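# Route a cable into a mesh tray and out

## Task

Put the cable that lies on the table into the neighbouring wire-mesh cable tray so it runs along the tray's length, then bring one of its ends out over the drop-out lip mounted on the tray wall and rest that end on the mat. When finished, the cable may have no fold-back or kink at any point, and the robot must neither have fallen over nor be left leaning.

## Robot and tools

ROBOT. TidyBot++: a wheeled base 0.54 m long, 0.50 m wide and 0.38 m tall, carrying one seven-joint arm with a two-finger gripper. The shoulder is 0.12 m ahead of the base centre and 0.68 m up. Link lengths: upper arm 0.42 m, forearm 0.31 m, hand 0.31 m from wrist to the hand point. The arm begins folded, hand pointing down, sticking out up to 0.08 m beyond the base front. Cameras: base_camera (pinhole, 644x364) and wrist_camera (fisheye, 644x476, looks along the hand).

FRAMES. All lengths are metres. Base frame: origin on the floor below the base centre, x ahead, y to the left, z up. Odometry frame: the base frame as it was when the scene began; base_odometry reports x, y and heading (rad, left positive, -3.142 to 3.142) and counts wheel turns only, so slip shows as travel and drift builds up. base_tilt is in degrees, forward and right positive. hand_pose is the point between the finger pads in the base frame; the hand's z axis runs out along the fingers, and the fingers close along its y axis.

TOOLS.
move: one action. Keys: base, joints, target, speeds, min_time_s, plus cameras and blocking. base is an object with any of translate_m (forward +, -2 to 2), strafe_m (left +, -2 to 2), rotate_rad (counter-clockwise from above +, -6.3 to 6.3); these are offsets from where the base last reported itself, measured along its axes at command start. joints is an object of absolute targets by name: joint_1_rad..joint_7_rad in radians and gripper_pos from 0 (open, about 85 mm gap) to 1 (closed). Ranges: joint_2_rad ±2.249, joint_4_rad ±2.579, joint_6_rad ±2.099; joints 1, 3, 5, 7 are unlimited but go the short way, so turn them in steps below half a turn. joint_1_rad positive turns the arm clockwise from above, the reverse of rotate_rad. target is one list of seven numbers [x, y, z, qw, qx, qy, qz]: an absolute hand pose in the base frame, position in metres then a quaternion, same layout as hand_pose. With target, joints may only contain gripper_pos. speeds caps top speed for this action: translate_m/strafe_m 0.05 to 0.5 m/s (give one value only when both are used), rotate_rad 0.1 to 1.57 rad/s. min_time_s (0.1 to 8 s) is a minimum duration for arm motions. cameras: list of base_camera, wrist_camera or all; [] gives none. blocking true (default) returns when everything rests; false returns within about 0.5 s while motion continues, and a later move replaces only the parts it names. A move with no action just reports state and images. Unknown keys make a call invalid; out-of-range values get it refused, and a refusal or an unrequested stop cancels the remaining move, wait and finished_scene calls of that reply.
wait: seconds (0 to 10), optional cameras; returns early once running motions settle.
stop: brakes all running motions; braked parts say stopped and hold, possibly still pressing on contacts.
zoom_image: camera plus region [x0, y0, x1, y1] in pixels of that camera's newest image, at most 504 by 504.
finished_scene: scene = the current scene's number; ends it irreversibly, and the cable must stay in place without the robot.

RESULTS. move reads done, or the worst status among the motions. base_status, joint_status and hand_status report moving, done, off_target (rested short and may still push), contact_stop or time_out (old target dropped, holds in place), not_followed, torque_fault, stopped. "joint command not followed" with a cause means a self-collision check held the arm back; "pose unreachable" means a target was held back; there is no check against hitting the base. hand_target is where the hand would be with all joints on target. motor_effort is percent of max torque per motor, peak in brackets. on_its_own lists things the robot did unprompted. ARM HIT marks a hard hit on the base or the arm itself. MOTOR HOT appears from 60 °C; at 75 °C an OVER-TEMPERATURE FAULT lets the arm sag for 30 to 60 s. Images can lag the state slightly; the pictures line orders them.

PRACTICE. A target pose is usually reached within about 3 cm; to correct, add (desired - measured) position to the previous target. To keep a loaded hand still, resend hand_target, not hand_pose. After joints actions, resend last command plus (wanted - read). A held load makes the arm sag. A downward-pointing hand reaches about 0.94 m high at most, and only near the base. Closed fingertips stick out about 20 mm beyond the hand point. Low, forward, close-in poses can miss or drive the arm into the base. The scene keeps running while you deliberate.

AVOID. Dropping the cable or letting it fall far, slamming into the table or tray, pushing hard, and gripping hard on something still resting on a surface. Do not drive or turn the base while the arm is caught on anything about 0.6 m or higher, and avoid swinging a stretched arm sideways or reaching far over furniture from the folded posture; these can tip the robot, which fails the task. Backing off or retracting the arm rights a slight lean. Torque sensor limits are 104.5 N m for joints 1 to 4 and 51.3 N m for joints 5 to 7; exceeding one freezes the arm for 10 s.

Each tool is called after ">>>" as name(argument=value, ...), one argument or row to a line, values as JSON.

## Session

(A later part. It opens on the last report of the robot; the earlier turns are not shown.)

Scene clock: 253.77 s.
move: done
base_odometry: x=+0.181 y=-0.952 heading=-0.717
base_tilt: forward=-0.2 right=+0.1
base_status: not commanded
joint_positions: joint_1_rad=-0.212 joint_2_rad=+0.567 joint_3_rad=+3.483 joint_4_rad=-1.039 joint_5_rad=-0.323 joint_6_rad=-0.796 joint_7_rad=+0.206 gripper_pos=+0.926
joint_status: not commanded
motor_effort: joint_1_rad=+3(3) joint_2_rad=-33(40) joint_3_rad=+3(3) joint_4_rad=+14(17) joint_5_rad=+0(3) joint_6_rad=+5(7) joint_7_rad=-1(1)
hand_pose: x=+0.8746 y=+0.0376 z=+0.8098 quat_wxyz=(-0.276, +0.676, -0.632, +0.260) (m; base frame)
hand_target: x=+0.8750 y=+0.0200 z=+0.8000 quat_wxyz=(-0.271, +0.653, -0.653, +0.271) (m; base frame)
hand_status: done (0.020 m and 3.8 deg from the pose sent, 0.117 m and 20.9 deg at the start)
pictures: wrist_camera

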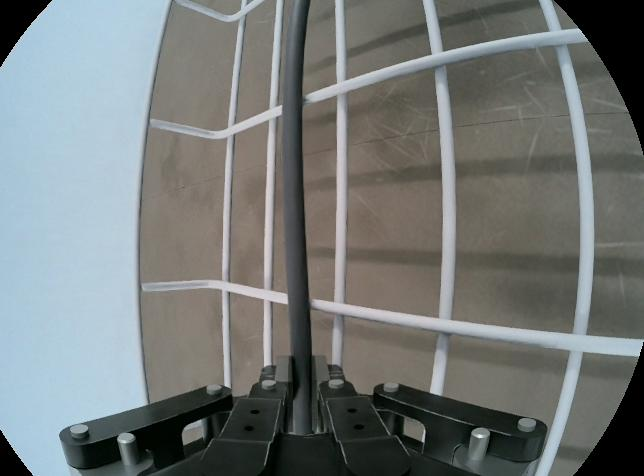

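Great. Release partially, rise, look.

>>> move(
  joints={"gripper_pos":0.6},
)

>>> move(
  target=[0.82, 0.02, 0.93, -0.2706, 0.6533, -0.6533, 0.2706],
  min_time_s=1.5,
)

>>> move(
  joints={"joint_1_rad":0.4,"joint_2_rad":-0.2,"joint_3_rad":3.14,"joint_4_rad":-1.5,"joint_5_rad":0,"joint_6_rad":-1.0,"joint_7_rad":1.57,"gripper_pos":0},
  cameras=["wrist_camera"],
)

>>> move(
  joints={"joint_1_rad":-0.6},
  cameras=["wrist_camera"],
)

Scene clock: 259.83 s.
move: done
base_odometry: x=+0.181 y=-0.952 heading=-0.717
base_tilt: forward=-0.2 right=+0.1
base_status: not commanded
joint_positions: joint_1_rad=-0.213 joint_2_rad=+0.565 joint_3_rad=+3.484 joint_4_rad=-1.040 joint_5_rad=-0.323 joint_6_rad=-0.763 joint_7_rad=+0.200 gripper_pos=+0.601
joint_status: all done
motor_effort: joint_1_rad=+3(3) joint_2_rad=-32(32) joint_3_rad=+3(3) joint_4_rad=+12(15) joint_5_rad=+0(1) joint_6_rad=+1(5) joint_7_rad=+0(1)
hand_pose: x=+0.8812 y=+0.0361 z=+0.8178 quat_wxyz=(-0.286, +0.668, -0.631, +0.271) (m; base frame)
hand_target: x=+0.8750 y=+0.0200 z=+0.8000 quat_wxyz=(-0.271, +0.653, -0.653, +0.271) (m; base frame)
hand_status: not commanded
pictures: none

Scene clock: 261.93 s.
move: done
base_odometry: x=+0.181 y=-0.952 heading=-0.717
base_tilt: forward=-0.2 right=+0.1
base_status: not commanded
joint_positions: joint_1_rad=-0.203 joint_2_rad=+0.454 joint_3_rad=+3.450 joint_4_rad=-0.878 joint_5_rad=-0.222 joint_6_rad=-0.998 joint_7_rad=+0.107 gripper_pos=+0.600
joint_status: not commanded
motor_effort: joint_1_rad=+1(3) joint_2_rad=-32(36) joint_3_rad=+1(3) joint_4_rad=+17(18) joint_5_rad=-1(2) joint_6_rad=+7(8) joint_7_rad=+0(1)
hand_pose: x=+0.8368 y=+0.0391 z=+0.9279 quat_wxyz=(-0.294, +0.664, -0.630, +0.277) (m; base frame)
hand_target: x=+0.8200 y=+0.0200 z=+0.9300 quat_wxyz=(-0.271, +0.653, -0.653, +0.271) (m; base frame)
hand_status: done (0.026 m and 4.0 deg from the pose sent, 0.129 m and 3.6 deg at the start)
pictures: none

Scene clock: 264.40 s.
move: done
base_odometry: x=+0.181 y=-0.952 heading=-0.717
base_tilt: forward=-0.2 right=+0.1
base_status: not commanded
joint_positions: joint_1_rad=+0.382 joint_2_rad=-0.192 joint_3_rad=+3.156 joint_4_rad=-1.471 joint_5_rad=-0.055 joint_6_rad=-0.998 joint_7_rad=+1.512 gripper_pos=+0.000
joint_status: all done
motor_effort: joint_1_rad=+1(4) joint_2_rad=-11(34) joint_3_rad=+0(3) joint_4_rad=+17(18) joint_5_rad=-1(3) joint_6_rad=+8(8) joint_7_rad=+0(1)
hand_pose: x=+0.5469 y=-0.1626 z=+0.9838 quat_wxyz=(+0.042, +0.883, -0.209, +0.418) (m; base frame)
hand_target: x=+0.5356 y=-0.1738 z=+0.9709 quat_wxyz=(+0.081, +0.895, -0.181, +0.400) (m; base frame)
hand_status: not commanded
pictures: wrist_camera

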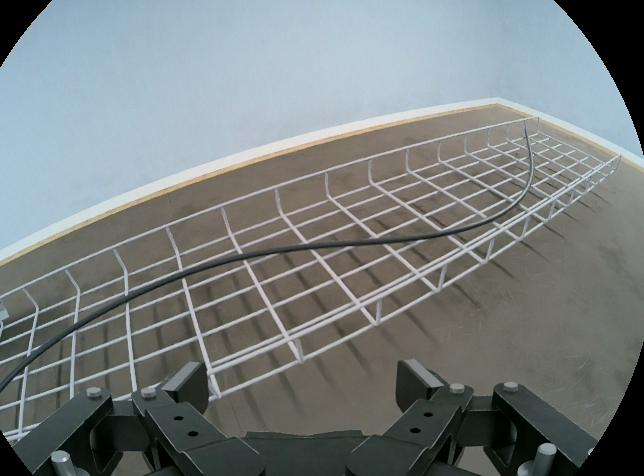

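Scene clock: 266.70 s.
move: done
base_odometry: x=+0.181 y=-0.952 heading=-0.717
base_tilt: forward=-0.3 right=+0.1
base_status: not commanded
joint_positions: joint_1_rad=-0.582 joint_2_rad=-0.192 joint_3_rad=+3.149 joint_4_rad=-1.471 joint_5_rad=-0.052 joint_6_rad=-0.998 joint_7_rad=+1.514 gripper_pos=+0.000
joint_status: all done
motor_effort: joint_1_rad=+1(4) joint_2_rad=-11(12) joint_3_rad=+0(1) joint_4_rad=+17(17) joint_5_rad=-1(2) joint_6_rad=+7(8) joint_7_rad=+0(1)
hand_pose: x=+0.4949 y=+0.2611 z=+0.9837 quat_wxyz=(-0.155, +0.878, +0.229, +0.390) (m; base frame)
hand_target: x=+0.4904 y=+0.2567 z=+0.9709 quat_wxyz=(-0.121, +0.872, +0.270, +0.390) (m; base frame)
hand_status: not commanded
pictures: wrist_camera

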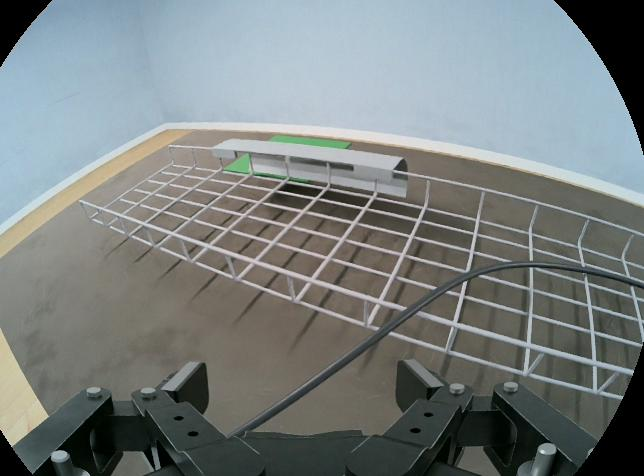

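>>> move(
  base={"strafe_m":0.5},
  target=[0.52, 0, 0.88, 0, 0.7071, -0.7071, 0],
  cameras=["wrist_camera"],
  min_time_s=2,
)

Scene clock: 292.47 s.
move: done
base_odometry: x=+0.510 y=-0.576 heading=-0.717
base_tilt: forward=-0.2 right=+0.1
base_status: done
joint_positions: joint_1_rad=-0.172 joint_2_rad=+0.219 joint_3_rad=+3.380 joint_4_rad=-1.024 joint_5_rad=-0.051 joint_6_rad=-1.837 joint_7_rad=+0.118 gripper_pos=+0.000
joint_status: not commanded
motor_effort: joint_1_rad=+1(3) joint_2_rad=-21(22) joint_3_rad=+0(2) joint_4_rad=+13(17) joint_5_rad=+0(2) joint_6_rad=+2(8) joint_7_rad=-1(1)
hand_pose: x=+0.5295 y=+0.0023 z=+0.8842 quat_wxyz=(-0.021, +0.732, -0.680, +0.027) (m; base frame)
hand_target: x=+0.5200 y=+0.0000 z=+0.8800 quat_wxyz=(+0.000, +0.707, -0.707, +0.000) (m; base frame)
hand_status: done (0.011 m and 5.7 deg from the pose sent, 0.282 m and 125.3 deg at the start)
pictures: wrist_camera

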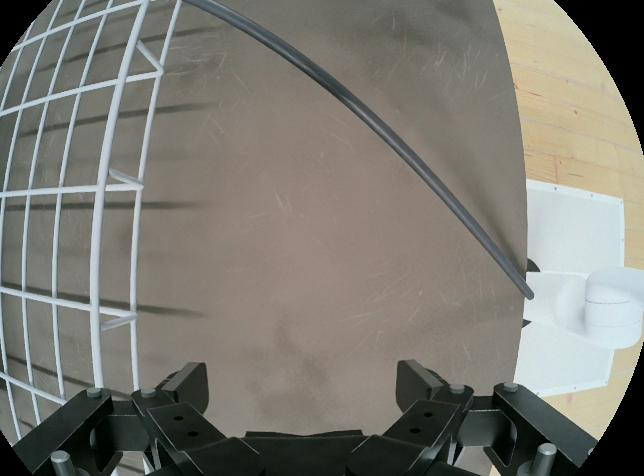

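>>> move(
  target=[0.42, -0.12, 0.82, 0, 0.93, -0.366, 0],
  cameras=["wrist_camera"],
  min_time_s=2,
)

Scene clock: 301.70 s.
move: done
base_odometry: x=+0.510 y=-0.576 heading=-0.717
base_tilt: forward=-0.3 right=+0.1
base_status: not commanded
joint_positions: joint_1_rad=+0.158 joint_2_rad=+0.037 joint_3_rad=+3.373 joint_4_rad=-1.434 joint_5_rad=-0.051 joint_6_rad=-1.726 joint_7_rad=+1.154 gripper_pos=+0.000
joint_status: not commanded
motor_effort: joint_1_rad=+1(2) joint_2_rad=-15(21) joint_3_rad=+0(1) joint_4_rad=+14(14) joint_5_rad=-1(1) joint_6_rad=+0(2) joint_7_rad=+0(1)
hand_pose: x=+0.4162 y=-0.1018 z=+0.8230 quat_wxyz=(-0.021, +0.921, -0.389, -0.028) (m; base frame)
hand_target: x=+0.4200 y=-0.1200 z=+0.8200 quat_wxyz=(+0.000, +0.931, -0.366, +0.000) (m; base frame)
hand_status: done (0.019 m and 4.9 deg from the pose sent, 0.176 m and 43.0 deg at the start)
pictures: wrist_camera

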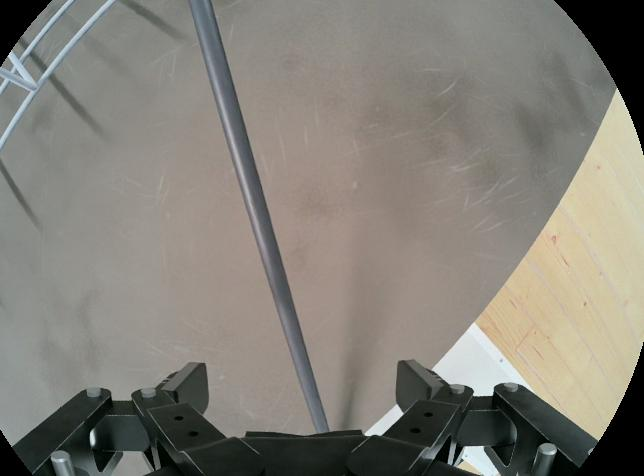

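>>> move(
  target=[0.412, -0.138, 0.735, 0, 0.966, -0.259, 0],
  cameras=["wrist_camera"],
  min_time_s=2,
)

Scene clock: 314.33 s.
move: done
base_odometry: x=+0.510 y=-0.576 heading=-0.717
base_tilt: forward=-0.3 right=+0.1
base_status: not commanded
joint_positions: joint_1_rad=+0.194 joint_2_rad=+0.037 joint_3_rad=+3.373 joint_4_rad=-1.698 joint_5_rad=-0.051 joint_6_rad=-1.455 joint_7_rad=+1.444 gripper_pos=+0.000
joint_status: not commanded
motor_effort: joint_1_rad=+1(2) joint_2_rad=-15(16) joint_3_rad=+0(1) joint_4_rad=+13(14) joint_5_rad=-1(1) joint_6_rad=+0(1) joint_7_rad=+0(1)
hand_pose: x=+0.4117 y=-0.1130 z=+0.7404 quat_wxyz=(-0.024, +0.961, -0.276, -0.021) (m; base frame)
hand_target: x=+0.4120 y=-0.1380 z=+0.7350 quat_wxyz=(+0.000, +0.966, -0.259, +0.000) (m; base frame)
hand_status: done (0.026 m and 4.2 deg from the pose sent, 0.095 m and 16.3 deg at the start)
pictures: wrist_camera

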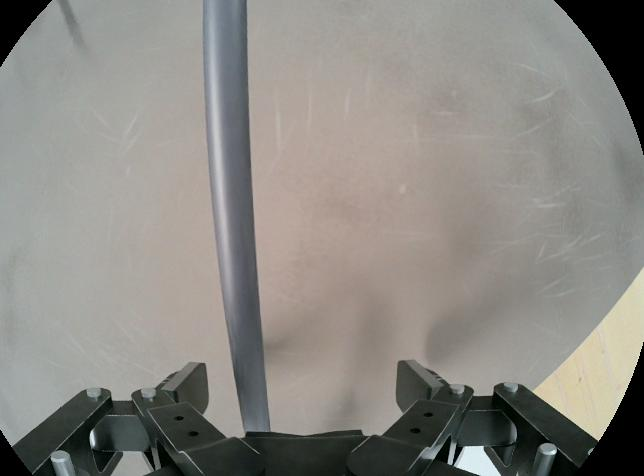

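>>> move(
  target=[0.422, -0.121, 0.742, 0, 0.966, -0.259, 0],
  min_time_s=1,
)

>>> move(
  joints={"gripper_pos":0.94},
  cameras=["wrist_camera"],
)

Scene clock: 320.20 s.
move: done
base_odometry: x=+0.510 y=-0.576 heading=-0.717
base_tilt: forward=-0.3 right=+0.1
base_status: not commanded
joint_positions: joint_1_rad=+0.194 joint_2_rad=+0.037 joint_3_rad=+3.368 joint_4_rad=-1.698 joint_5_rad=-0.051 joint_6_rad=-1.455 joint_7_rad=+1.445 gripper_pos=+0.000
joint_status: not commanded
motor_effort: joint_1_rad=+1(2) joint_2_rad=-15(15) joint_3_rad=+0(0) joint_4_rad=+13(14) joint_5_rad=-1(1) joint_6_rad=+0(1) joint_7_rad=+0(1)
hand_pose: x=+0.4125 y=-0.1113 z=+0.7404 quat_wxyz=(-0.024, +0.962, -0.273, -0.020) (m; base frame)
hand_target: x=+0.4220 y=-0.1210 z=+0.7420 quat_wxyz=(+0.000, +0.966, -0.259, +0.000) (m; base frame)
hand_status: done (0.014 m and 4.0 deg from the pose sent, 0.013 m and 4.2 deg at the start)
pictures: none

Scene clock: 321.27 s.
move: done
base_odometry: x=+0.510 y=-0.576 heading=-0.717
base_tilt: forward=-0.3 right=+0.1
base_status: not commanded
joint_positions: joint_1_rad=+0.194 joint_2_rad=+0.037 joint_3_rad=+3.368 joint_4_rad=-1.698 joint_5_rad=-0.051 joint_6_rad=-1.455 joint_7_rad=+1.445 gripper_pos=+0.930
joint_status: all done
motor_effort: joint_1_rad=+1(2) joint_2_rad=-15(15) joint_3_rad=+0(0) joint_4_rad=+13(14) joint_5_rad=-1(1) joint_6_rad=-1(1) joint_7_rad=+0(1)
hand_pose: x=+0.4125 y=-0.1113 z=+0.7404 quat_wxyz=(-0.024, +0.962, -0.273, -0.020) (m; base frame)
hand_target: x=+0.4220 y=-0.1210 z=+0.7420 quat_wxyz=(+0.000, +0.966, -0.259, +0.000) (m; base frame)
hand_status: not commanded
pictures: wrist_camera

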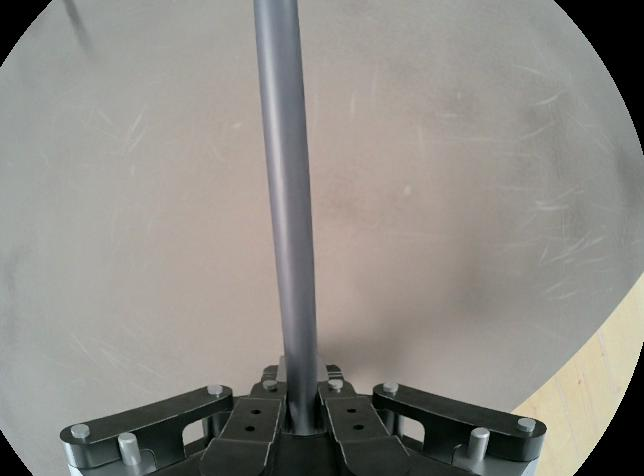

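>>> move(
  target=[0.6, 0.0, 0.93, -0.2, 0.75, -0.595, 0.165],
  min_time_s=3,
  cameras=["wrist_camera"],
)

>>> move(
  target=[0.85, 0.12, 0.92, -0.2706, 0.6533, -0.6533, 0.2706],
  min_time_s=2.5,
  cameras=["wrist_camera"],
)

Scene clock: 340.30 s.
move: done
base_odometry: x=+0.510 y=-0.576 heading=-0.717
base_tilt: forward=-0.3 right=+0.1
base_status: not commanded
joint_positions: joint_1_rad=+0.013 joint_2_rad=+0.042 joint_3_rad=+3.273 joint_4_rad=-1.213 joint_5_rad=-0.122 joint_6_rad=-1.449 joint_7_rad=+0.390 gripper_pos=+0.930
joint_status: not commanded
motor_effort: joint_1_rad=+2(2) joint_2_rad=-17(18) joint_3_rad=+0(1) joint_4_rad=+16(16) joint_5_rad=-1(1) joint_6_rad=+5(5) joint_7_rad=-1(1)
hand_pose: x=+0.5693 y=-0.0249 z=+0.9201 quat_wxyz=(-0.158, +0.772, -0.595, +0.160) (m; base frame)
hand_target: x=+0.6000 y=+0.0000 z=+0.9300 quat_wxyz=(-0.202, +0.756, -0.600, +0.166) (m; base frame)
hand_status: done (0.041 m and 5.4 deg from the pose sent, 0.289 m and 53.7 deg at the start)
pictures: wrist_camera

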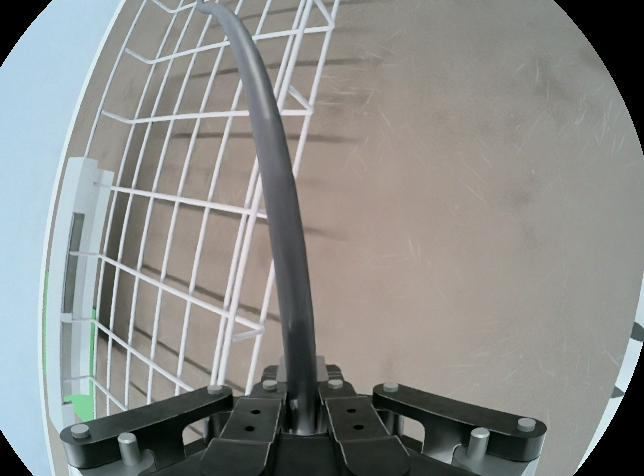

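Scene clock: 343.37 s.
move: done
base_odometry: x=+0.510 y=-0.576 heading=-0.717
base_tilt: forward=-0.2 right=+0.1
base_status: not commanded
joint_positions: joint_1_rad=-0.334 joint_2_rad=+0.545 joint_3_rad=+3.452 joint_4_rad=-0.692 joint_5_rad=-0.122 joint_6_rad=-1.208 joint_7_rad=-0.084 gripper_pos=+0.930
joint_status: not commanded
motor_effort: joint_1_rad=+1(3) joint_2_rad=-34(36) joint_3_rad=+2(2) joint_4_rad=+16(17) joint_5_rad=+0(2) joint_6_rad=+7(7) joint_7_rad=+0(1)
hand_pose: x=+0.8248 y=+0.1216 z=+0.9126 quat_wxyz=(-0.256, +0.676, -0.649, +0.238) (m; base frame)
hand_target: x=+0.8500 y=+0.1200 z=+0.9200 quat_wxyz=(-0.271, +0.653, -0.653, +0.271) (m; base frame)
hand_status: done (0.026 m and 4.8 deg from the pose sent, 0.316 m and 23.7 deg at the start)
pictures: wrist_camera

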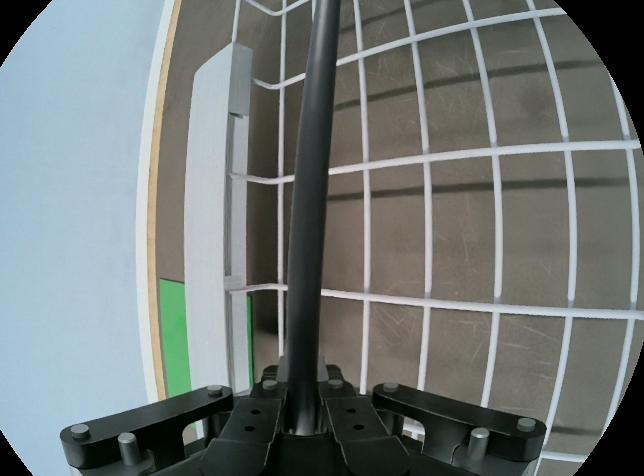

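>>> move(
  target=[0.93, 0.16, 0.84, -0.2706, 0.6533, -0.6533, 0.2706],
  min_time_s=2,
  cameras=["wrist_camera"],
)

Scene clock: 355.63 s.
move: done
base_odometry: x=+0.510 y=-0.576 heading=-0.717
base_tilt: forward=-0.2 right=+0.1
base_status: not commanded
joint_positions: joint_1_rad=-0.334 joint_2_rad=+0.800 joint_3_rad=+3.452 joint_4_rad=-0.452 joint_5_rad=-0.122 joint_6_rad=-1.191 joint_7_rad=-0.152 gripper_pos=+0.930
joint_status: not commanded
motor_effort: joint_1_rad=+0(1) joint_2_rad=-40(43) joint_3_rad=+1(2) joint_4_rad=+16(17) joint_5_rad=+0(1) joint_6_rad=+6(7) joint_7_rad=+0(1)
hand_pose: x=+0.9038 y=+0.1640 z=+0.8419 quat_wxyz=(-0.253, +0.676, -0.647, +0.247) (m; base frame)
hand_target: x=+0.9300 y=+0.1600 z=+0.8400 quat_wxyz=(-0.271, +0.653, -0.653, +0.271) (m; base frame)
hand_status: done (0.027 m and 4.3 deg from the pose sent, 0.133 m and 4.8 deg at the start)
pictures: wrist_camera

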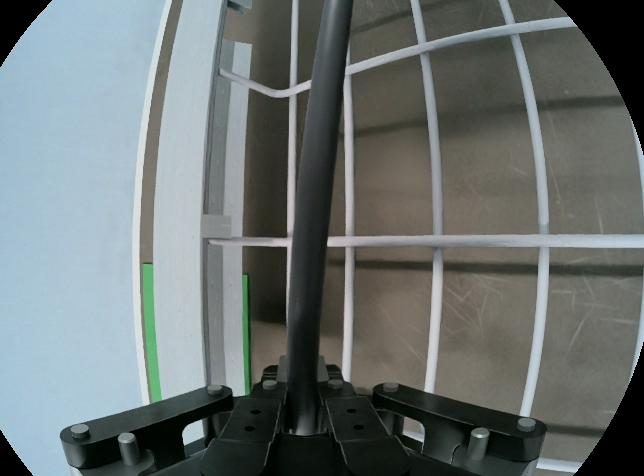

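>>> move(
  target=[0.92, 0.16, 0.803, -0.2706, 0.6533, -0.6533, 0.2706],
  min_time_s=1,
)

>>> move(
  joints={"gripper_pos":0.6},
)

>>> move(
  target=[0.84, 0.14, 0.93, -0.2706, 0.6533, -0.6533, 0.2706],
  min_time_s=1.5,
)

>>> move(
  joints={"joint_1_rad":0,"joint_2_rad":-0.2,"joint_3_rad":3.14,"joint_4_rad":-1.5,"joint_5_rad":0,"joint_6_rad":-1.0,"joint_7_rad":1.57,"gripper_pos":0},
  cameras=["wrist_camera"],
)

Scene clock: 368.33 s.
move: done
base_odometry: x=+0.510 y=-0.576 heading=-0.717
base_tilt: forward=-0.2 right=+0.1
base_status: not commanded
joint_positions: joint_1_rad=-0.389 joint_2_rad=+0.770 joint_3_rad=+3.513 joint_4_rad=-0.663 joint_5_rad=-0.122 joint_6_rad=-0.988 joint_7_rad=-0.152 gripper_pos=+0.930
joint_status: not commanded
motor_effort: joint_1_rad=+3(4) joint_2_rad=-36(41) joint_3_rad=+3(4) joint_4_rad=+14(17) joint_5_rad=+1(2) joint_6_rad=+5(7) joint_7_rad=+0(0)
hand_pose: x=+0.9138 y=+0.1606 z=+0.8078 quat_wxyz=(-0.256, +0.669, -0.644, +0.270) (m; base frame)
hand_target: x=+0.9200 y=+0.1600 z=+0.8030 quat_wxyz=(-0.271, +0.653, -0.653, +0.271) (m; base frame)
hand_status: done (0.008 m and 2.7 deg from the pose sent, 0.042 m and 4.3 deg at the start)
pictures: none

Scene clock: 369.07 s.
move: done
base_odometry: x=+0.510 y=-0.576 heading=-0.717
base_tilt: forward=-0.2 right=+0.1
base_status: not commanded
joint_positions: joint_1_rad=-0.389 joint_2_rad=+0.769 joint_3_rad=+3.518 joint_4_rad=-0.664 joint_5_rad=-0.122 joint_6_rad=-0.945 joint_7_rad=-0.152 gripper_pos=+0.601
joint_status: all done
motor_effort: joint_1_rad=+2(3) joint_2_rad=-37(38) joint_3_rad=+3(3) joint_4_rad=+12(14) joint_5_rad=+1(1) joint_6_rad=+1(6) joint_7_rad=+0(0)
hand_pose: x=+0.9233 y=+0.1607 z=+0.8177 quat_wxyz=(-0.271, +0.663, -0.638, +0.283) (m; base frame)
hand_target: x=+0.9200 y=+0.1600 z=+0.8030 quat_wxyz=(-0.271, +0.653, -0.653, +0.271) (m; base frame)
hand_status: not commanded
pictures: none

Scene clock: 370.97 s.
move: done
base_odometry: x=+0.510 y=-0.576 heading=-0.717
base_tilt: forward=-0.2 right=+0.1
base_status: not commanded
joint_positions: joint_1_rad=-0.389 joint_2_rad=+0.586 joint_3_rad=+3.487 joint_4_rad=-0.659 joint_5_rad=-0.108 joint_6_rad=-1.101 joint_7_rad=-0.152 gripper_pos=+0.600
joint_status: not commanded
motor_effort: joint_1_rad=+1(2) joint_2_rad=-35(41) joint_3_rad=+2(3) joint_4_rad=+16(17) joint_5_rad=+0(2) joint_6_rad=+6(8) joint_7_rad=-1(1)
hand_pose: x=+0.8566 y=+0.1512 z=+0.9246 quat_wxyz=(-0.294, +0.655, -0.642, +0.270) (m; base frame)
hand_target: x=+0.8400 y=+0.1400 z=+0.9300 quat_wxyz=(-0.271, +0.653, -0.653, +0.271) (m; base frame)
hand_status: done (0.021 m and 3.0 deg from the pose sent, 0.141 m and 2.6 deg at the start)
pictures: none

Scene clock: 373.70 s.
move: done
base_odometry: x=+0.510 y=-0.576 heading=-0.717
base_tilt: forward=-0.2 right=+0.1
base_status: not commanded
joint_positions: joint_1_rad=-0.020 joint_2_rad=-0.191 joint_3_rad=+3.156 joint_4_rad=-1.471 joint_5_rad=-0.055 joint_6_rad=-1.066 joint_7_rad=+1.512 gripper_pos=+0.000
joint_status: all done
motor_effort: joint_1_rad=+1(3) joint_2_rad=-11(37) joint_3_rad=+0(3) joint_4_rad=+16(17) joint_5_rad=-1(2) joint_6_rad=+7(7) joint_7_rad=+0(1)
hand_pose: x=+0.5627 y=+0.0181 z=+0.9677 quat_wxyz=(-0.041, +0.921, -0.028, +0.386) (m; base frame)
hand_target: x=+0.5704 y=+0.0021 z=+0.9709 quat_wxyz=(+0.000, +0.913, +0.000, +0.408) (m; base frame)
hand_status: not commanded
pictures: wrist_camera

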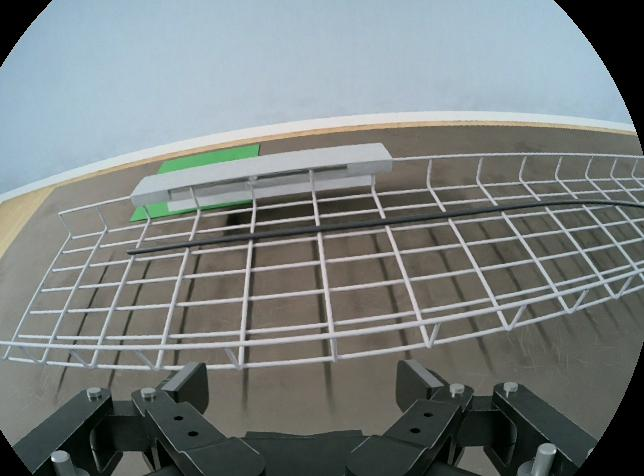

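>>> move(
  base={"translate_m":-0.5},
  joints={"joint_1_rad":0,"joint_2_rad":-0.5,"joint_3_rad":3.14,"joint_4_rad":-1.9,"joint_5_rad":0,"joint_6_rad":-0.5,"joint_7_rad":1.57},
)

>>> move(
  base={"strafe_m":1.5},
  cameras=["wrist_camera"],
)

>>> move(
  base={"translate_m":2.0},
  cameras=["wrist_camera"],
)

Scene clock: 391.50 s.
move: done
base_odometry: x=+0.133 y=-0.247 heading=-0.718
base_tilt: forward=-0.3 right=+0.1
base_status: done
joint_positions: joint_1_rad=-0.019 joint_2_rad=-0.508 joint_3_rad=+3.154 joint_4_rad=-1.870 joint_5_rad=-0.053 joint_6_rad=-0.567 joint_7_rad=+1.514 gripper_pos=+0.000
joint_status: all done
motor_effort: joint_1_rad=+1(3) joint_2_rad=-2(15) joint_3_rad=+0(1) joint_4_rad=+17(19) joint_5_rad=-1(3) joint_6_rad=+9(10) joint_7_rad=+0(1)
hand_pose: x=+0.5134 y=+0.0113 z=+1.0055 quat_wxyz=(-0.045, +0.821, -0.032, +0.568) (m; base frame)
hand_target: x=+0.5216 y=+0.0022 z=+1.0039 quat_wxyz=(+0.000, +0.813, +0.000, +0.582) (m; base frame)
hand_status: not commanded
pictures: none

Scene clock: 395.17 s.
move: done
base_odometry: x=+1.119 y=+0.883 heading=-0.717
base_tilt: forward=-0.3 right=+0.1
base_status: done
joint_positions: joint_1_rad=-0.017 joint_2_rad=-0.508 joint_3_rad=+3.144 joint_4_rad=-1.871 joint_5_rad=-0.051 joint_6_rad=-0.566 joint_7_rad=+1.514 gripper_pos=+0.000
joint_status: not commanded
motor_effort: joint_1_rad=+1(2) joint_2_rad=-2(3) joint_3_rad=+0(3) joint_4_rad=+18(18) joint_5_rad=-1(2) joint_6_rad=+8(9) joint_7_rad=+0(1)
hand_pose: x=+0.5133 y=+0.0155 z=+1.0054 quat_wxyz=(-0.044, +0.821, -0.027, +0.568) (m; base frame)
hand_target: x=+0.5216 y=+0.0022 z=+1.0039 quat_wxyz=(+0.000, +0.813, +0.000, +0.582) (m; base frame)
hand_status: not commanded
pictures: wrist_camera

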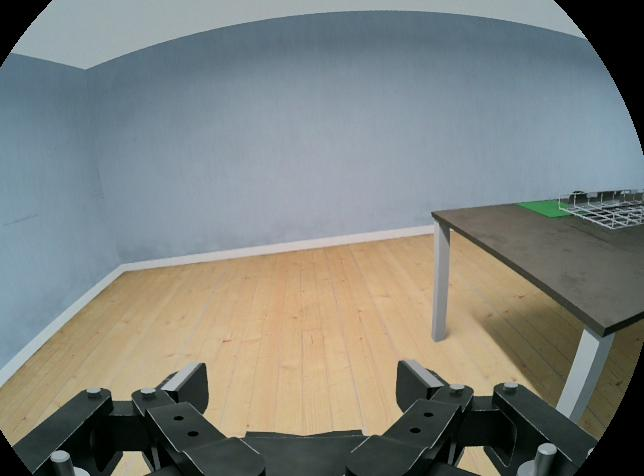

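Scene clock: 399.57 s.
move: done
base_odometry: x=+2.627 y=-0.431 heading=-0.717
base_tilt: forward=-0.3 right=+0.1
base_status: done
joint_positions: joint_1_rad=-0.017 joint_2_rad=-0.500 joint_3_rad=+3.144 joint_4_rad=-1.873 joint_5_rad=-0.051 joint_6_rad=-0.563 joint_7_rad=+1.514 gripper_pos=+0.000
joint_status: not commanded
motor_effort: joint_1_rad=+1(2) joint_2_rad=-2(5) joint_3_rad=+1(1) joint_4_rad=+18(18) joint_5_rad=-1(1) joint_6_rad=+9(9) joint_7_rad=+0(1)
hand_pose: x=+0.5162 y=+0.0155 z=+1.0020 quat_wxyz=(-0.044, +0.823, -0.027, +0.566) (m; base frame)
hand_target: x=+0.5216 y=+0.0022 z=+1.0039 quat_wxyz=(+0.000, +0.813, +0.000, +0.582) (m; base frame)
hand_status: not commanded
pictures: wrist_camera

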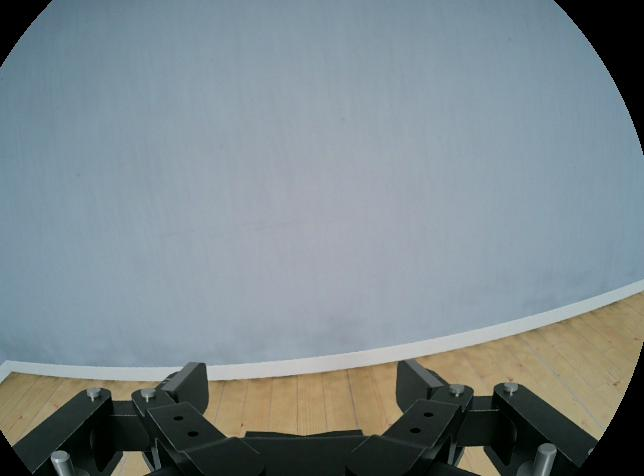

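>>> move(
  base={"translate_m":0.6},
)

>>> move(
  base={"rotate_rad":3.1416},
  cameras=["wrist_camera"],
)

>>> move(
  base={"strafe_m":1.1},
  joints={"joint_2_rad":-0.2,"joint_4_rad":-1.5,"joint_6_rad":-1.0},
  cameras=["wrist_camera"],
)

Scene clock: 408.33 s.
move: done
base_odometry: x=+3.080 y=-0.825 heading=-0.716
base_tilt: forward=-0.3 right=+0.1
base_status: done
joint_positions: joint_1_rad=-0.017 joint_2_rad=-0.494 joint_3_rad=+3.144 joint_4_rad=-1.874 joint_5_rad=-0.051 joint_6_rad=-0.561 joint_7_rad=+1.514 gripper_pos=+0.000
joint_status: not commanded
motor_effort: joint_1_rad=+1(2) joint_2_rad=-3(6) joint_3_rad=+1(2) joint_4_rad=+18(19) joint_5_rad=-1(1) joint_6_rad=+9(9) joint_7_rad=+0(1)
hand_pose: x=+0.5181 y=+0.0155 z=+0.9996 quat_wxyz=(-0.044, +0.824, -0.027, +0.564) (m; base frame)
hand_target: x=+0.5216 y=+0.0022 z=+1.0039 quat_wxyz=(+0.000, +0.813, +0.000, +0.582) (m; base frame)
hand_status: not commanded
pictures: none

Scene clock: 411.63 s.
move: done
base_odometry: x=+3.080 y=-0.825 heading=+2.425
base_tilt: forward=-0.3 right=+0.1
base_status: done
joint_positions: joint_1_rad=-0.014 joint_2_rad=-0.494 joint_3_rad=+3.143 joint_4_rad=-1.874 joint_5_rad=-0.050 joint_6_rad=-0.561 joint_7_rad=+1.514 gripper_pos=+0.000
joint_status: not commanded
motor_effort: joint_1_rad=+1(2) joint_2_rad=-3(5) joint_3_rad=+0(2) joint_4_rad=+18(18) joint_5_rad=-1(1) joint_6_rad=+8(9) joint_7_rad=+0(1)
hand_pose: x=+0.5181 y=+0.0144 z=+0.9996 quat_wxyz=(-0.043, +0.824, -0.028, +0.564) (m; base frame)
hand_target: x=+0.5216 y=+0.0022 z=+1.0039 quat_wxyz=(+0.000, +0.813, +0.000, +0.582) (m; base frame)
hand_status: not commanded
pictures: wrist_camera

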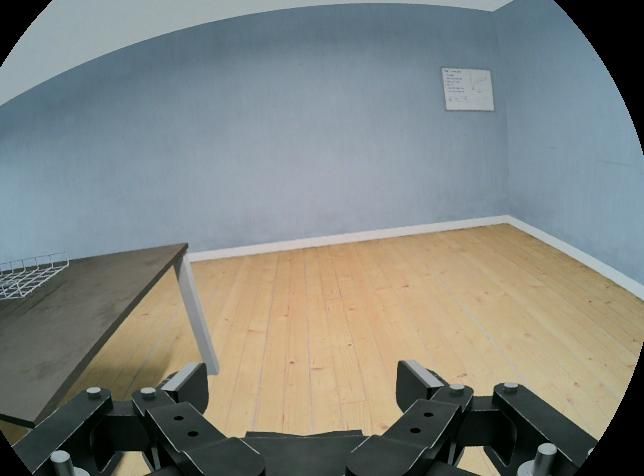

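Scene clock: 414.70 s.
move: done
base_odometry: x=+2.357 y=-1.654 heading=+2.426
base_tilt: forward=-0.2 right=+0.1
base_status: done
joint_positions: joint_1_rad=-0.013 joint_2_rad=-0.217 joint_3_rad=+3.140 joint_4_rad=-1.526 joint_5_rad=-0.049 joint_6_rad=-0.921 joint_7_rad=+1.514 gripper_pos=+0.000
joint_status: all done
motor_effort: joint_1_rad=+1(3) joint_2_rad=-11(12) joint_3_rad=+0(2) joint_4_rad=+17(19) joint_5_rad=-1(2) joint_6_rad=+7(9) joint_7_rad=+0(1)
hand_pose: x=+0.5777 y=+0.0201 z=+0.9835 quat_wxyz=(-0.039, +0.897, -0.024, +0.439) (m; base frame)
hand_target: x=+0.5704 y=+0.0021 z=+0.9709 quat_wxyz=(+0.000, +0.913, +0.000, +0.408) (m; base frame)
hand_status: not commanded
pictures: wrist_camera

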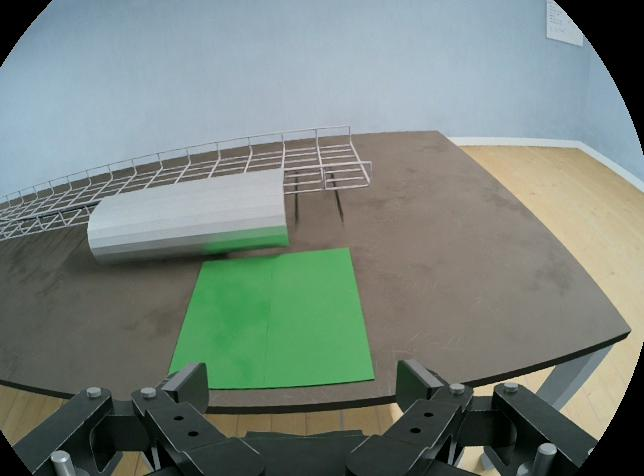

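>>> move(
  base={"translate_m":0.38,"strafe_m":0.15},
  cameras=["wrist_camera"],
)

>>> move(
  target=[0.7, 0.05, 0.95, -0.183, 0.683, -0.683, 0.183],
  cameras=["wrist_camera"],
  min_time_s=2,
)

Scene clock: 430.57 s.
move: done
base_odometry: x=+1.971 y=-1.518 heading=+2.427
base_tilt: forward=-0.3 right=+0.1
base_status: done
joint_positions: joint_1_rad=-0.013 joint_2_rad=-0.205 joint_3_rad=+3.140 joint_4_rad=-1.524 joint_5_rad=-0.049 joint_6_rad=-0.924 joint_7_rad=+1.514 gripper_pos=+0.000
joint_status: not commanded
motor_effort: joint_1_rad=+1(2) joint_2_rad=-11(14) joint_3_rad=+0(1) joint_4_rad=+17(18) joint_5_rad=-1(1) joint_6_rad=+8(8) joint_7_rad=-1(1)
hand_pose: x=+0.5811 y=+0.0201 z=+0.9784 quat_wxyz=(-0.039, +0.900, -0.024, +0.433) (m; base frame)
hand_target: x=+0.5704 y=+0.0021 z=+0.9709 quat_wxyz=(+0.000, +0.913, +0.000, +0.408) (m; base frame)
hand_status: not commanded
pictures: wrist_camera

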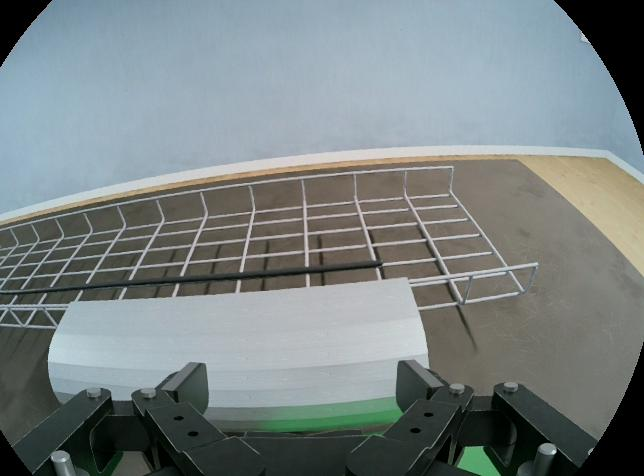

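Scene clock: 433.27 s.
move: done
base_odometry: x=+1.971 y=-1.518 heading=+2.427
base_tilt: forward=-0.2 right=+0.1
base_status: not commanded
joint_positions: joint_1_rad=-0.220 joint_2_rad=+0.332 joint_3_rad=+3.374 joint_4_rad=-0.764 joint_5_rad=-0.049 joint_6_rad=-1.453 joint_7_rad=+0.015 gripper_pos=+0.000
joint_status: not commanded
motor_effort: joint_1_rad=+2(2) joint_2_rad=-26(27) joint_3_rad=+1(1) joint_4_rad=+14(18) joint_5_rad=-1(1) joint_6_rad=+6(8) joint_7_rad=+0(1)
hand_pose: x=+0.7094 y=+0.0379 z=+0.9674 quat_wxyz=(-0.199, +0.691, -0.660, +0.219) (m; base frame)
hand_target: x=+0.7000 y=+0.0500 z=+0.9500 quat_wxyz=(-0.183, +0.683, -0.683, +0.183) (m; base frame)
hand_status: done (0.023 m and 5.3 deg from the pose sent, 0.126 m and 88.3 deg at the start)
pictures: wrist_camera

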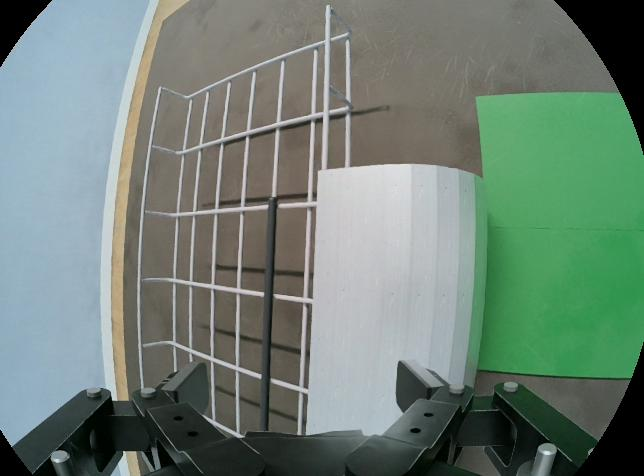

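>>> move(
  base={"translate_m":0.04},
  target=[0.82, 0.03, 0.91, -0.183, 0.683, -0.683, 0.183],
  joints={"gripper_pos":0.4},
  cameras=["wrist_camera"],
  min_time_s=2,
)

Scene clock: 464.47 s.
move: time_out
base_odometry: x=+1.941 y=-1.492 heading=+2.427
base_tilt: forward=-0.2 right=+0.1
base_status: done
joint_positions: joint_1_rad=-0.039 joint_2_rad=+0.688 joint_3_rad=+3.220 joint_4_rad=-0.005 joint_5_rad=-0.128 joint_6_rad=-1.746 joint_7_rad=-0.054 gripper_pos=+0.400
joint_status: all done
motor_effort: joint_1_rad=+1(6) joint_2_rad=-33(44) joint_3_rad=+0(2) joint_4_rad=+12(15) joint_5_rad=-1(2) joint_6_rad=+6(7) joint_7_rad=+0(1)
hand_pose: x=+0.7876 y=+0.0424 z=+1.0106 quat_wxyz=(-0.269, +0.667, -0.660, +0.216) (m; base frame)
hand_target: x=+0.7877 y=+0.0424 z=+1.0093 quat_wxyz=(-0.267, +0.668, -0.661, +0.215) (m; base frame)
hand_status: time_out (0.106 m and 11.0 deg from the pose sent, 0.125 m and 5.3 deg at the start; a joint's target at an end of its range on 18 of 300 steps)
pictures: wrist_camera

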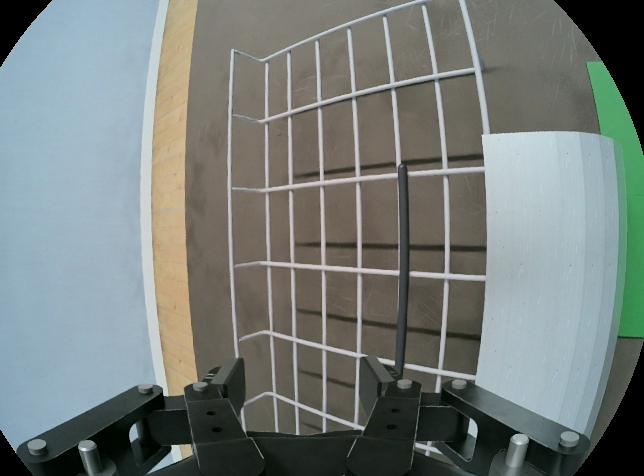

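>>> move(
  target=[0.765, 0.03, 0.90, -0.183, 0.683, -0.683, 0.183],
  cameras=["wrist_camera"],
  min_time_s=2,
)

Scene clock: 473.87 s.
move: done
base_odometry: x=+1.941 y=-1.492 heading=+2.427
base_tilt: forward=-0.2 right=+0.1
base_status: not commanded
joint_positions: joint_1_rad=-0.146 joint_2_rad=+0.518 joint_3_rad=+3.387 joint_4_rad=-0.675 joint_5_rad=-0.128 joint_6_rad=-1.501 joint_7_rad=-0.042 gripper_pos=+0.400
joint_status: not commanded
motor_effort: joint_1_rad=+2(2) joint_2_rad=-32(34) joint_3_rad=+1(1) joint_4_rad=+14(15) joint_5_rad=+0(1) joint_6_rad=+5(7) joint_7_rad=+0(1)
hand_pose: x=+0.7561 y=+0.0232 z=+0.8857 quat_wxyz=(-0.162, +0.667, -0.709, +0.159) (m; base frame)
hand_target: x=+0.7650 y=+0.0300 z=+0.9000 quat_wxyz=(-0.183, +0.683, -0.683, +0.183) (m; base frame)
hand_status: done (0.018 m and 5.0 deg from the pose sent, 0.114 m and 11.0 deg at the start)
pictures: wrist_camera

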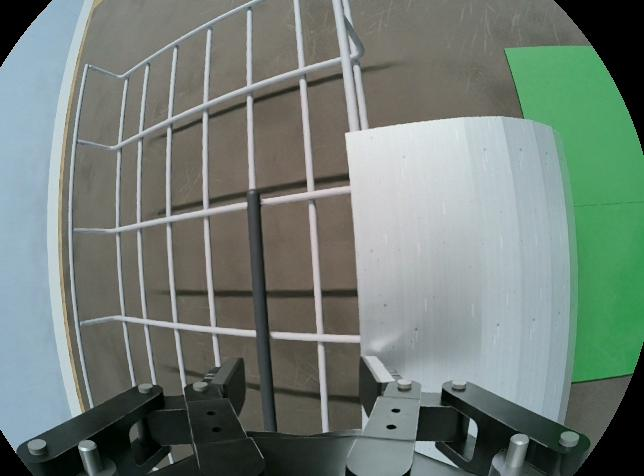

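>>> move(
  target=[0.812, 0.037, 0.87, -0.183, 0.683, -0.683, 0.183],
  min_time_s=1,
)

>>> move(
  target=[0.835, 0.037, 0.815, -0.183, 0.683, -0.683, 0.183],
  cameras=["wrist_camera"],
  min_time_s=1.5,
)

Scene clock: 482.20 s.
move: done
base_odometry: x=+1.941 y=-1.492 heading=+2.427
base_tilt: forward=-0.2 right=+0.1
base_status: not commanded
joint_positions: joint_1_rad=-0.146 joint_2_rad=+0.590 joint_3_rad=+3.387 joint_4_rad=-0.591 joint_5_rad=-0.128 joint_6_rad=-1.498 joint_7_rad=-0.042 gripper_pos=+0.400
joint_status: not commanded
motor_effort: joint_1_rad=+1(2) joint_2_rad=-33(36) joint_3_rad=+1(1) joint_4_rad=+14(15) joint_5_rad=+0(1) joint_6_rad=+4(5) joint_7_rad=+0(1)
hand_pose: x=+0.7845 y=+0.0291 z=+0.8747 quat_wxyz=(-0.162, +0.671, -0.703, +0.169) (m; base frame)
hand_target: x=+0.8120 y=+0.0370 z=+0.8700 quat_wxyz=(-0.183, +0.683, -0.683, +0.183) (m; base frame)
hand_status: done (0.029 m and 3.9 deg from the pose sent, 0.060 m and 5.0 deg at the start)
pictures: none

Scene clock: 484.00 s.
move: done
base_odometry: x=+1.941 y=-1.492 heading=+2.427
base_tilt: forward=-0.2 right=+0.1
base_status: not commanded
joint_positions: joint_1_rad=-0.146 joint_2_rad=+0.608 joint_3_rad=+3.398 joint_4_rad=-0.685 joint_5_rad=-0.128 joint_6_rad=-1.337 joint_7_rad=-0.037 gripper_pos=+0.400
joint_status: not commanded
motor_effort: joint_1_rad=+1(2) joint_2_rad=-35(35) joint_3_rad=+1(1) joint_4_rad=+15(16) joint_5_rad=-1(1) joint_6_rad=+5(6) joint_7_rad=+0(1)
hand_pose: x=+0.8160 y=+0.0193 z=+0.8454 quat_wxyz=(-0.176, +0.662, -0.703, +0.190) (m; base frame)
hand_target: x=+0.8350 y=+0.0370 z=+0.8150 quat_wxyz=(-0.183, +0.683, -0.683, +0.183) (m; base frame)
hand_status: done (0.040 m and 3.5 deg from the pose sent, 0.079 m and 3.9 deg at the start)
pictures: wrist_camera

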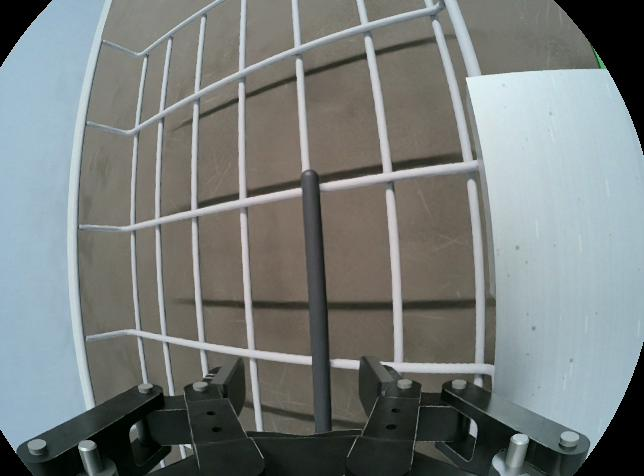

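>>> move(
  target=[0.84, 0.045, 0.772, -0.183, 0.683, -0.683, 0.183],
  cameras=["wrist_camera"],
  min_time_s=1.5,
)

Scene clock: 489.30 s.
move: off_target
base_odometry: x=+1.941 y=-1.492 heading=+2.427
base_tilt: forward=-0.2 right=+0.1
base_status: not commanded
joint_positions: joint_1_rad=-0.183 joint_2_rad=+0.604 joint_3_rad=+3.440 joint_4_rad=-0.794 joint_5_rad=-0.142 joint_6_rad=-1.177 joint_7_rad=-0.025 gripper_pos=+0.400
joint_status: not commanded
motor_effort: joint_1_rad=+1(2) joint_2_rad=-25(35) joint_3_rad=+1(1) joint_4_rad=+10(15) joint_5_rad=-1(1) joint_6_rad=+2(5) joint_7_rad=+0(1)
hand_pose: x=+0.8371 y=+0.0210 z=+0.8261 quat_wxyz=(-0.193, +0.658, -0.695, +0.215) (m; base frame)
hand_target: x=+0.8400 y=+0.0450 z=+0.7720 quat_wxyz=(-0.183, +0.683, -0.683, +0.183) (m; base frame)
hand_status: off_target (0.059 m and 4.9 deg from the pose sent, 0.081 m and 3.5 deg at the start)
pictures: wrist_camera

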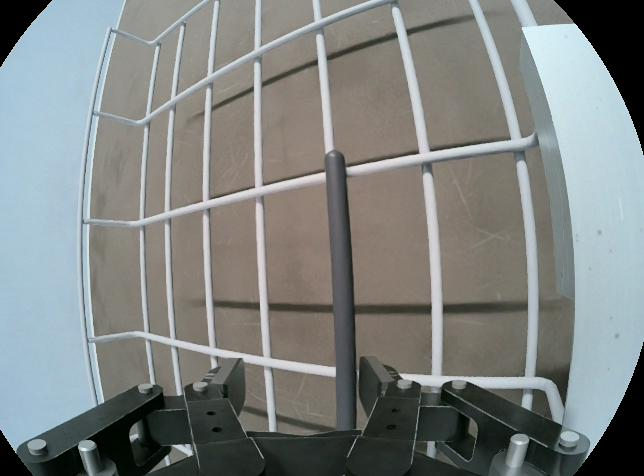

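>>> move(
  target=[0.825, 0.045, 0.825, -0.183, 0.683, -0.683, 0.183],
  min_time_s=1,
)

>>> move(
  target=[0.815, 0.045, 0.79, -0.183, 0.683, -0.683, 0.183],
  cameras=["wrist_camera"],
  min_time_s=1.5,
)

Scene clock: 497.40 s.
move: done
base_odometry: x=+1.941 y=-1.492 heading=+2.427
base_tilt: forward=-0.2 right=+0.1
base_status: not commanded
joint_positions: joint_1_rad=-0.183 joint_2_rad=+0.606 joint_3_rad=+3.434 joint_4_rad=-0.748 joint_5_rad=-0.142 joint_6_rad=-1.219 joint_7_rad=-0.025 gripper_pos=+0.400
joint_status: not commanded
motor_effort: joint_1_rad=+1(2) joint_2_rad=-35(37) joint_3_rad=+1(2) joint_4_rad=+16(16) joint_5_rad=+0(1) joint_6_rad=+5(6) joint_7_rad=+0(1)
hand_pose: x=+0.8351 y=+0.0271 z=+0.8386 quat_wxyz=(-0.194, +0.662, -0.692, +0.213) (m; base frame)
hand_target: x=+0.8250 y=+0.0450 z=+0.8250 quat_wxyz=(-0.183, +0.683, -0.683, +0.183) (m; base frame)
hand_status: done (0.025 m and 4.5 deg from the pose sent, 0.027 m and 4.9 deg at the start)
pictures: none

Scene clock: 499.20 s.
move: off_target
base_odometry: x=+1.941 y=-1.492 heading=+2.427
base_tilt: forward=-0.2 right=+0.1
base_status: not commanded
joint_positions: joint_1_rad=-0.201 joint_2_rad=+0.568 joint_3_rad=+3.446 joint_4_rad=-0.849 joint_5_rad=-0.142 joint_6_rad=-1.131 joint_7_rad=-0.024 gripper_pos=+0.400
joint_status: not commanded
motor_effort: joint_1_rad=+1(2) joint_2_rad=-29(35) joint_3_rad=+1(2) joint_4_rad=+7(16) joint_5_rad=+0(1) joint_6_rad=-5(6) joint_7_rad=+0(1)
hand_pose: x=+0.8322 y=+0.0258 z=+0.8337 quat_wxyz=(-0.205, +0.657, -0.691, +0.222) (m; base frame)
hand_target: x=+0.8150 y=+0.0450 z=+0.7900 quat_wxyz=(-0.183, +0.683, -0.683, +0.183) (m; base frame)
hand_status: off_target (0.051 m and 5.9 deg from the pose sent, 0.056 m and 4.5 deg at the start)
pictures: wrist_camera

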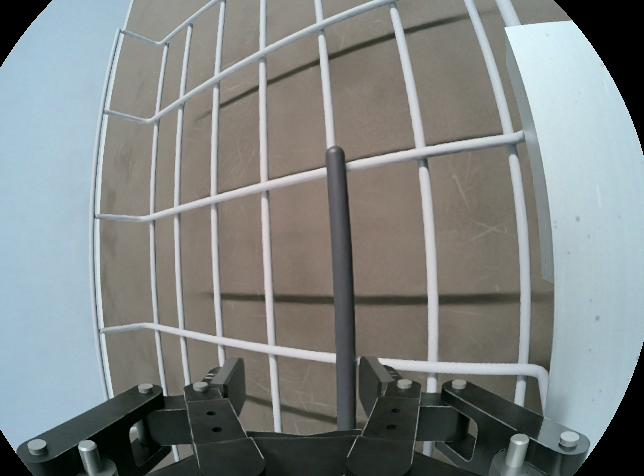

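>>> move(
  target=[0.80, 0.045, 0.89, -0.1349, 0.6941, -0.6941, 0.1349],
  joints={"gripper_pos":0.6},
  min_time_s=1.5,
)

>>> move(
  target=[0.83, 0.045, 0.83, -0.1349, 0.6941, -0.6941, 0.1349],
  cameras=["wrist_camera"],
  min_time_s=1.5,
)

Scene clock: 527.00 s.
move: time_out
base_odometry: x=+1.941 y=-1.492 heading=+2.427
base_tilt: forward=-0.2 right=+0.1
base_status: not commanded
joint_positions: joint_1_rad=-0.138 joint_2_rad=+0.837 joint_3_rad=+3.237 joint_4_rad=-0.077 joint_5_rad=-0.122 joint_6_rad=-1.889 joint_7_rad=-0.007 gripper_pos=+0.600
joint_status: all done
motor_effort: joint_1_rad=+1(5) joint_2_rad=-37(42) joint_3_rad=-1(3) joint_4_rad=+12(15) joint_5_rad=-1(5) joint_6_rad=+3(19) joint_7_rad=+0(1)
hand_pose: x=+0.7773 y=+0.0991 z=+0.8611 quat_wxyz=(-0.136, +0.743, -0.648, +0.100) (m; base frame)
hand_target: x=+0.7766 y=+0.0980 z=+0.8597 quat_wxyz=(-0.133, +0.743, -0.649, +0.100) (m; base frame)
hand_status: time_out (0.065 m and 8.7 deg from the pose sent, 0.068 m and 13.4 deg at the start; a joint's target at an end of its range on 45 of 300 steps)
pictures: none

not run: a stop that you did not command came earlier in this reply.

>>> move(
  target=[0.815, 0.045, 0.845, -0.171, 0.686, -0.686, 0.171],
  cameras=["wrist_camera"],
  min_time_s=1.5,
)

Scene clock: 534.13 s.
move: done
base_odometry: x=+1.941 y=-1.492 heading=+2.427
base_tilt: forward=-0.2 right=+0.1
base_status: not commanded
joint_positions: joint_1_rad=-0.143 joint_2_rad=+0.666 joint_3_rad=+3.377 joint_4_rad=-0.560 joint_5_rad=-0.122 joint_6_rad=-1.483 joint_7_rad=-0.007 gripper_pos=+0.600
joint_status: not commanded
motor_effort: joint_1_rad=+1(3) joint_2_rad=-35(38) joint_3_rad=+1(1) joint_4_rad=+14(14) joint_5_rad=+0(1) joint_6_rad=+3(5) joint_7_rad=+0(1)
hand_pose: x=+0.8065 y=+0.0326 z=+0.8385 quat_wxyz=(-0.145, +0.689, -0.690, +0.165) (m; base frame)
hand_target: x=+0.8150 y=+0.0450 z=+0.8450 quat_wxyz=(-0.171, +0.686, -0.686, +0.171) (m; base frame)
hand_status: done (0.016 m and 3.1 deg from the pose sent, 0.068 m and 12.0 deg at the start)
pictures: wrist_camera

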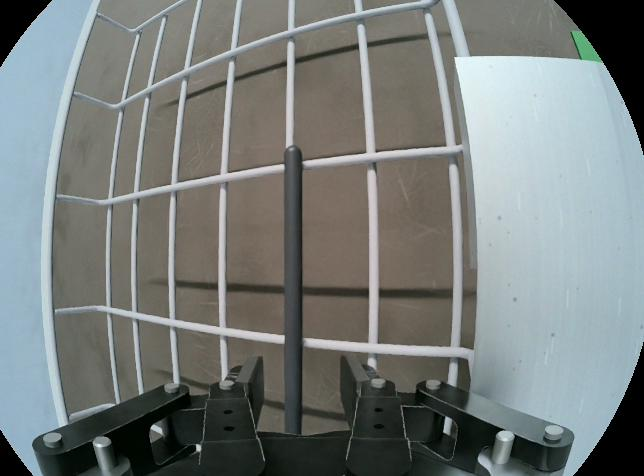

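>>> move(
  target=[0.836, 0.045, 0.797, -0.171, 0.686, -0.686, 0.171],
  cameras=["wrist_camera"],
  min_time_s=1.5,
)

Scene clock: 540.07 s.
move: done
base_odometry: x=+1.941 y=-1.492 heading=+2.427
base_tilt: forward=-0.2 right=+0.1
base_status: not commanded
joint_positions: joint_1_rad=-0.153 joint_2_rad=+0.662 joint_3_rad=+3.398 joint_4_rad=-0.649 joint_5_rad=-0.123 joint_6_rad=-1.346 joint_7_rad=-0.007 gripper_pos=+0.600
joint_status: not commanded
motor_effort: joint_1_rad=+2(2) joint_2_rad=-29(35) joint_3_rad=+1(1) joint_4_rad=+12(14) joint_5_rad=+0(1) joint_6_rad=+4(4) joint_7_rad=+0(1)
hand_pose: x=+0.8280 y=+0.0259 z=+0.8230 quat_wxyz=(-0.160, +0.680, -0.690, +0.188) (m; base frame)
hand_target: x=+0.8360 y=+0.0450 z=+0.7970 quat_wxyz=(-0.171, +0.686, -0.686, +0.171) (m; base frame)
hand_status: done (0.033 m and 2.5 deg from the pose sent, 0.052 m and 3.1 deg at the start)
pictures: wrist_camera

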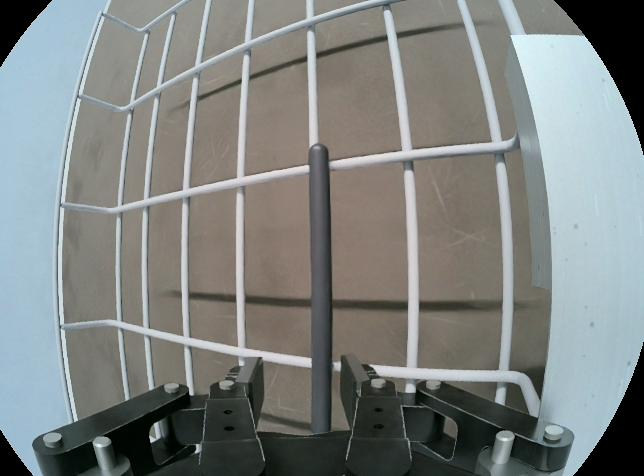

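>>> move(
  target=[0.830, 0.045, 0.802, -0.171, 0.686, -0.686, 0.171],
  joints={"gripper_pos":0.94},
  cameras=["wrist_camera"],
)

Scene clock: 547.07 s.
move: done
base_odometry: x=+1.941 y=-1.492 heading=+2.427
base_tilt: forward=-0.2 right=+0.1
base_status: not commanded
joint_positions: joint_1_rad=-0.160 joint_2_rad=+0.648 joint_3_rad=+3.407 joint_4_rad=-0.669 joint_5_rad=-0.126 joint_6_rad=-1.341 joint_7_rad=-0.007 gripper_pos=+0.940
joint_status: all done
motor_effort: joint_1_rad=+1(2) joint_2_rad=-30(31) joint_3_rad=+1(1) joint_4_rad=+12(13) joint_5_rad=+0(1) joint_6_rad=+4(4) joint_7_rad=+0(0)
hand_pose: x=+0.8237 y=+0.0258 z=+0.8250 quat_wxyz=(-0.160, +0.679, -0.691, +0.188) (m; base frame)
hand_target: x=+0.8300 y=+0.0450 z=+0.8020 quat_wxyz=(-0.171, +0.686, -0.686, +0.171) (m; base frame)
hand_status: done (0.031 m and 2.5 deg from the pose sent, 0.028 m and 2.5 deg at the start)
pictures: wrist_camera

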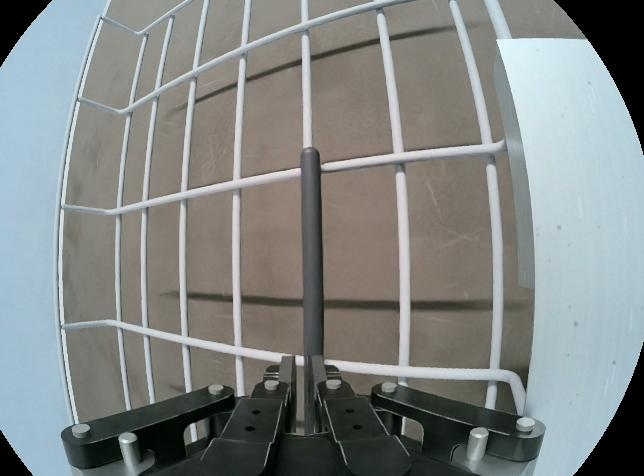

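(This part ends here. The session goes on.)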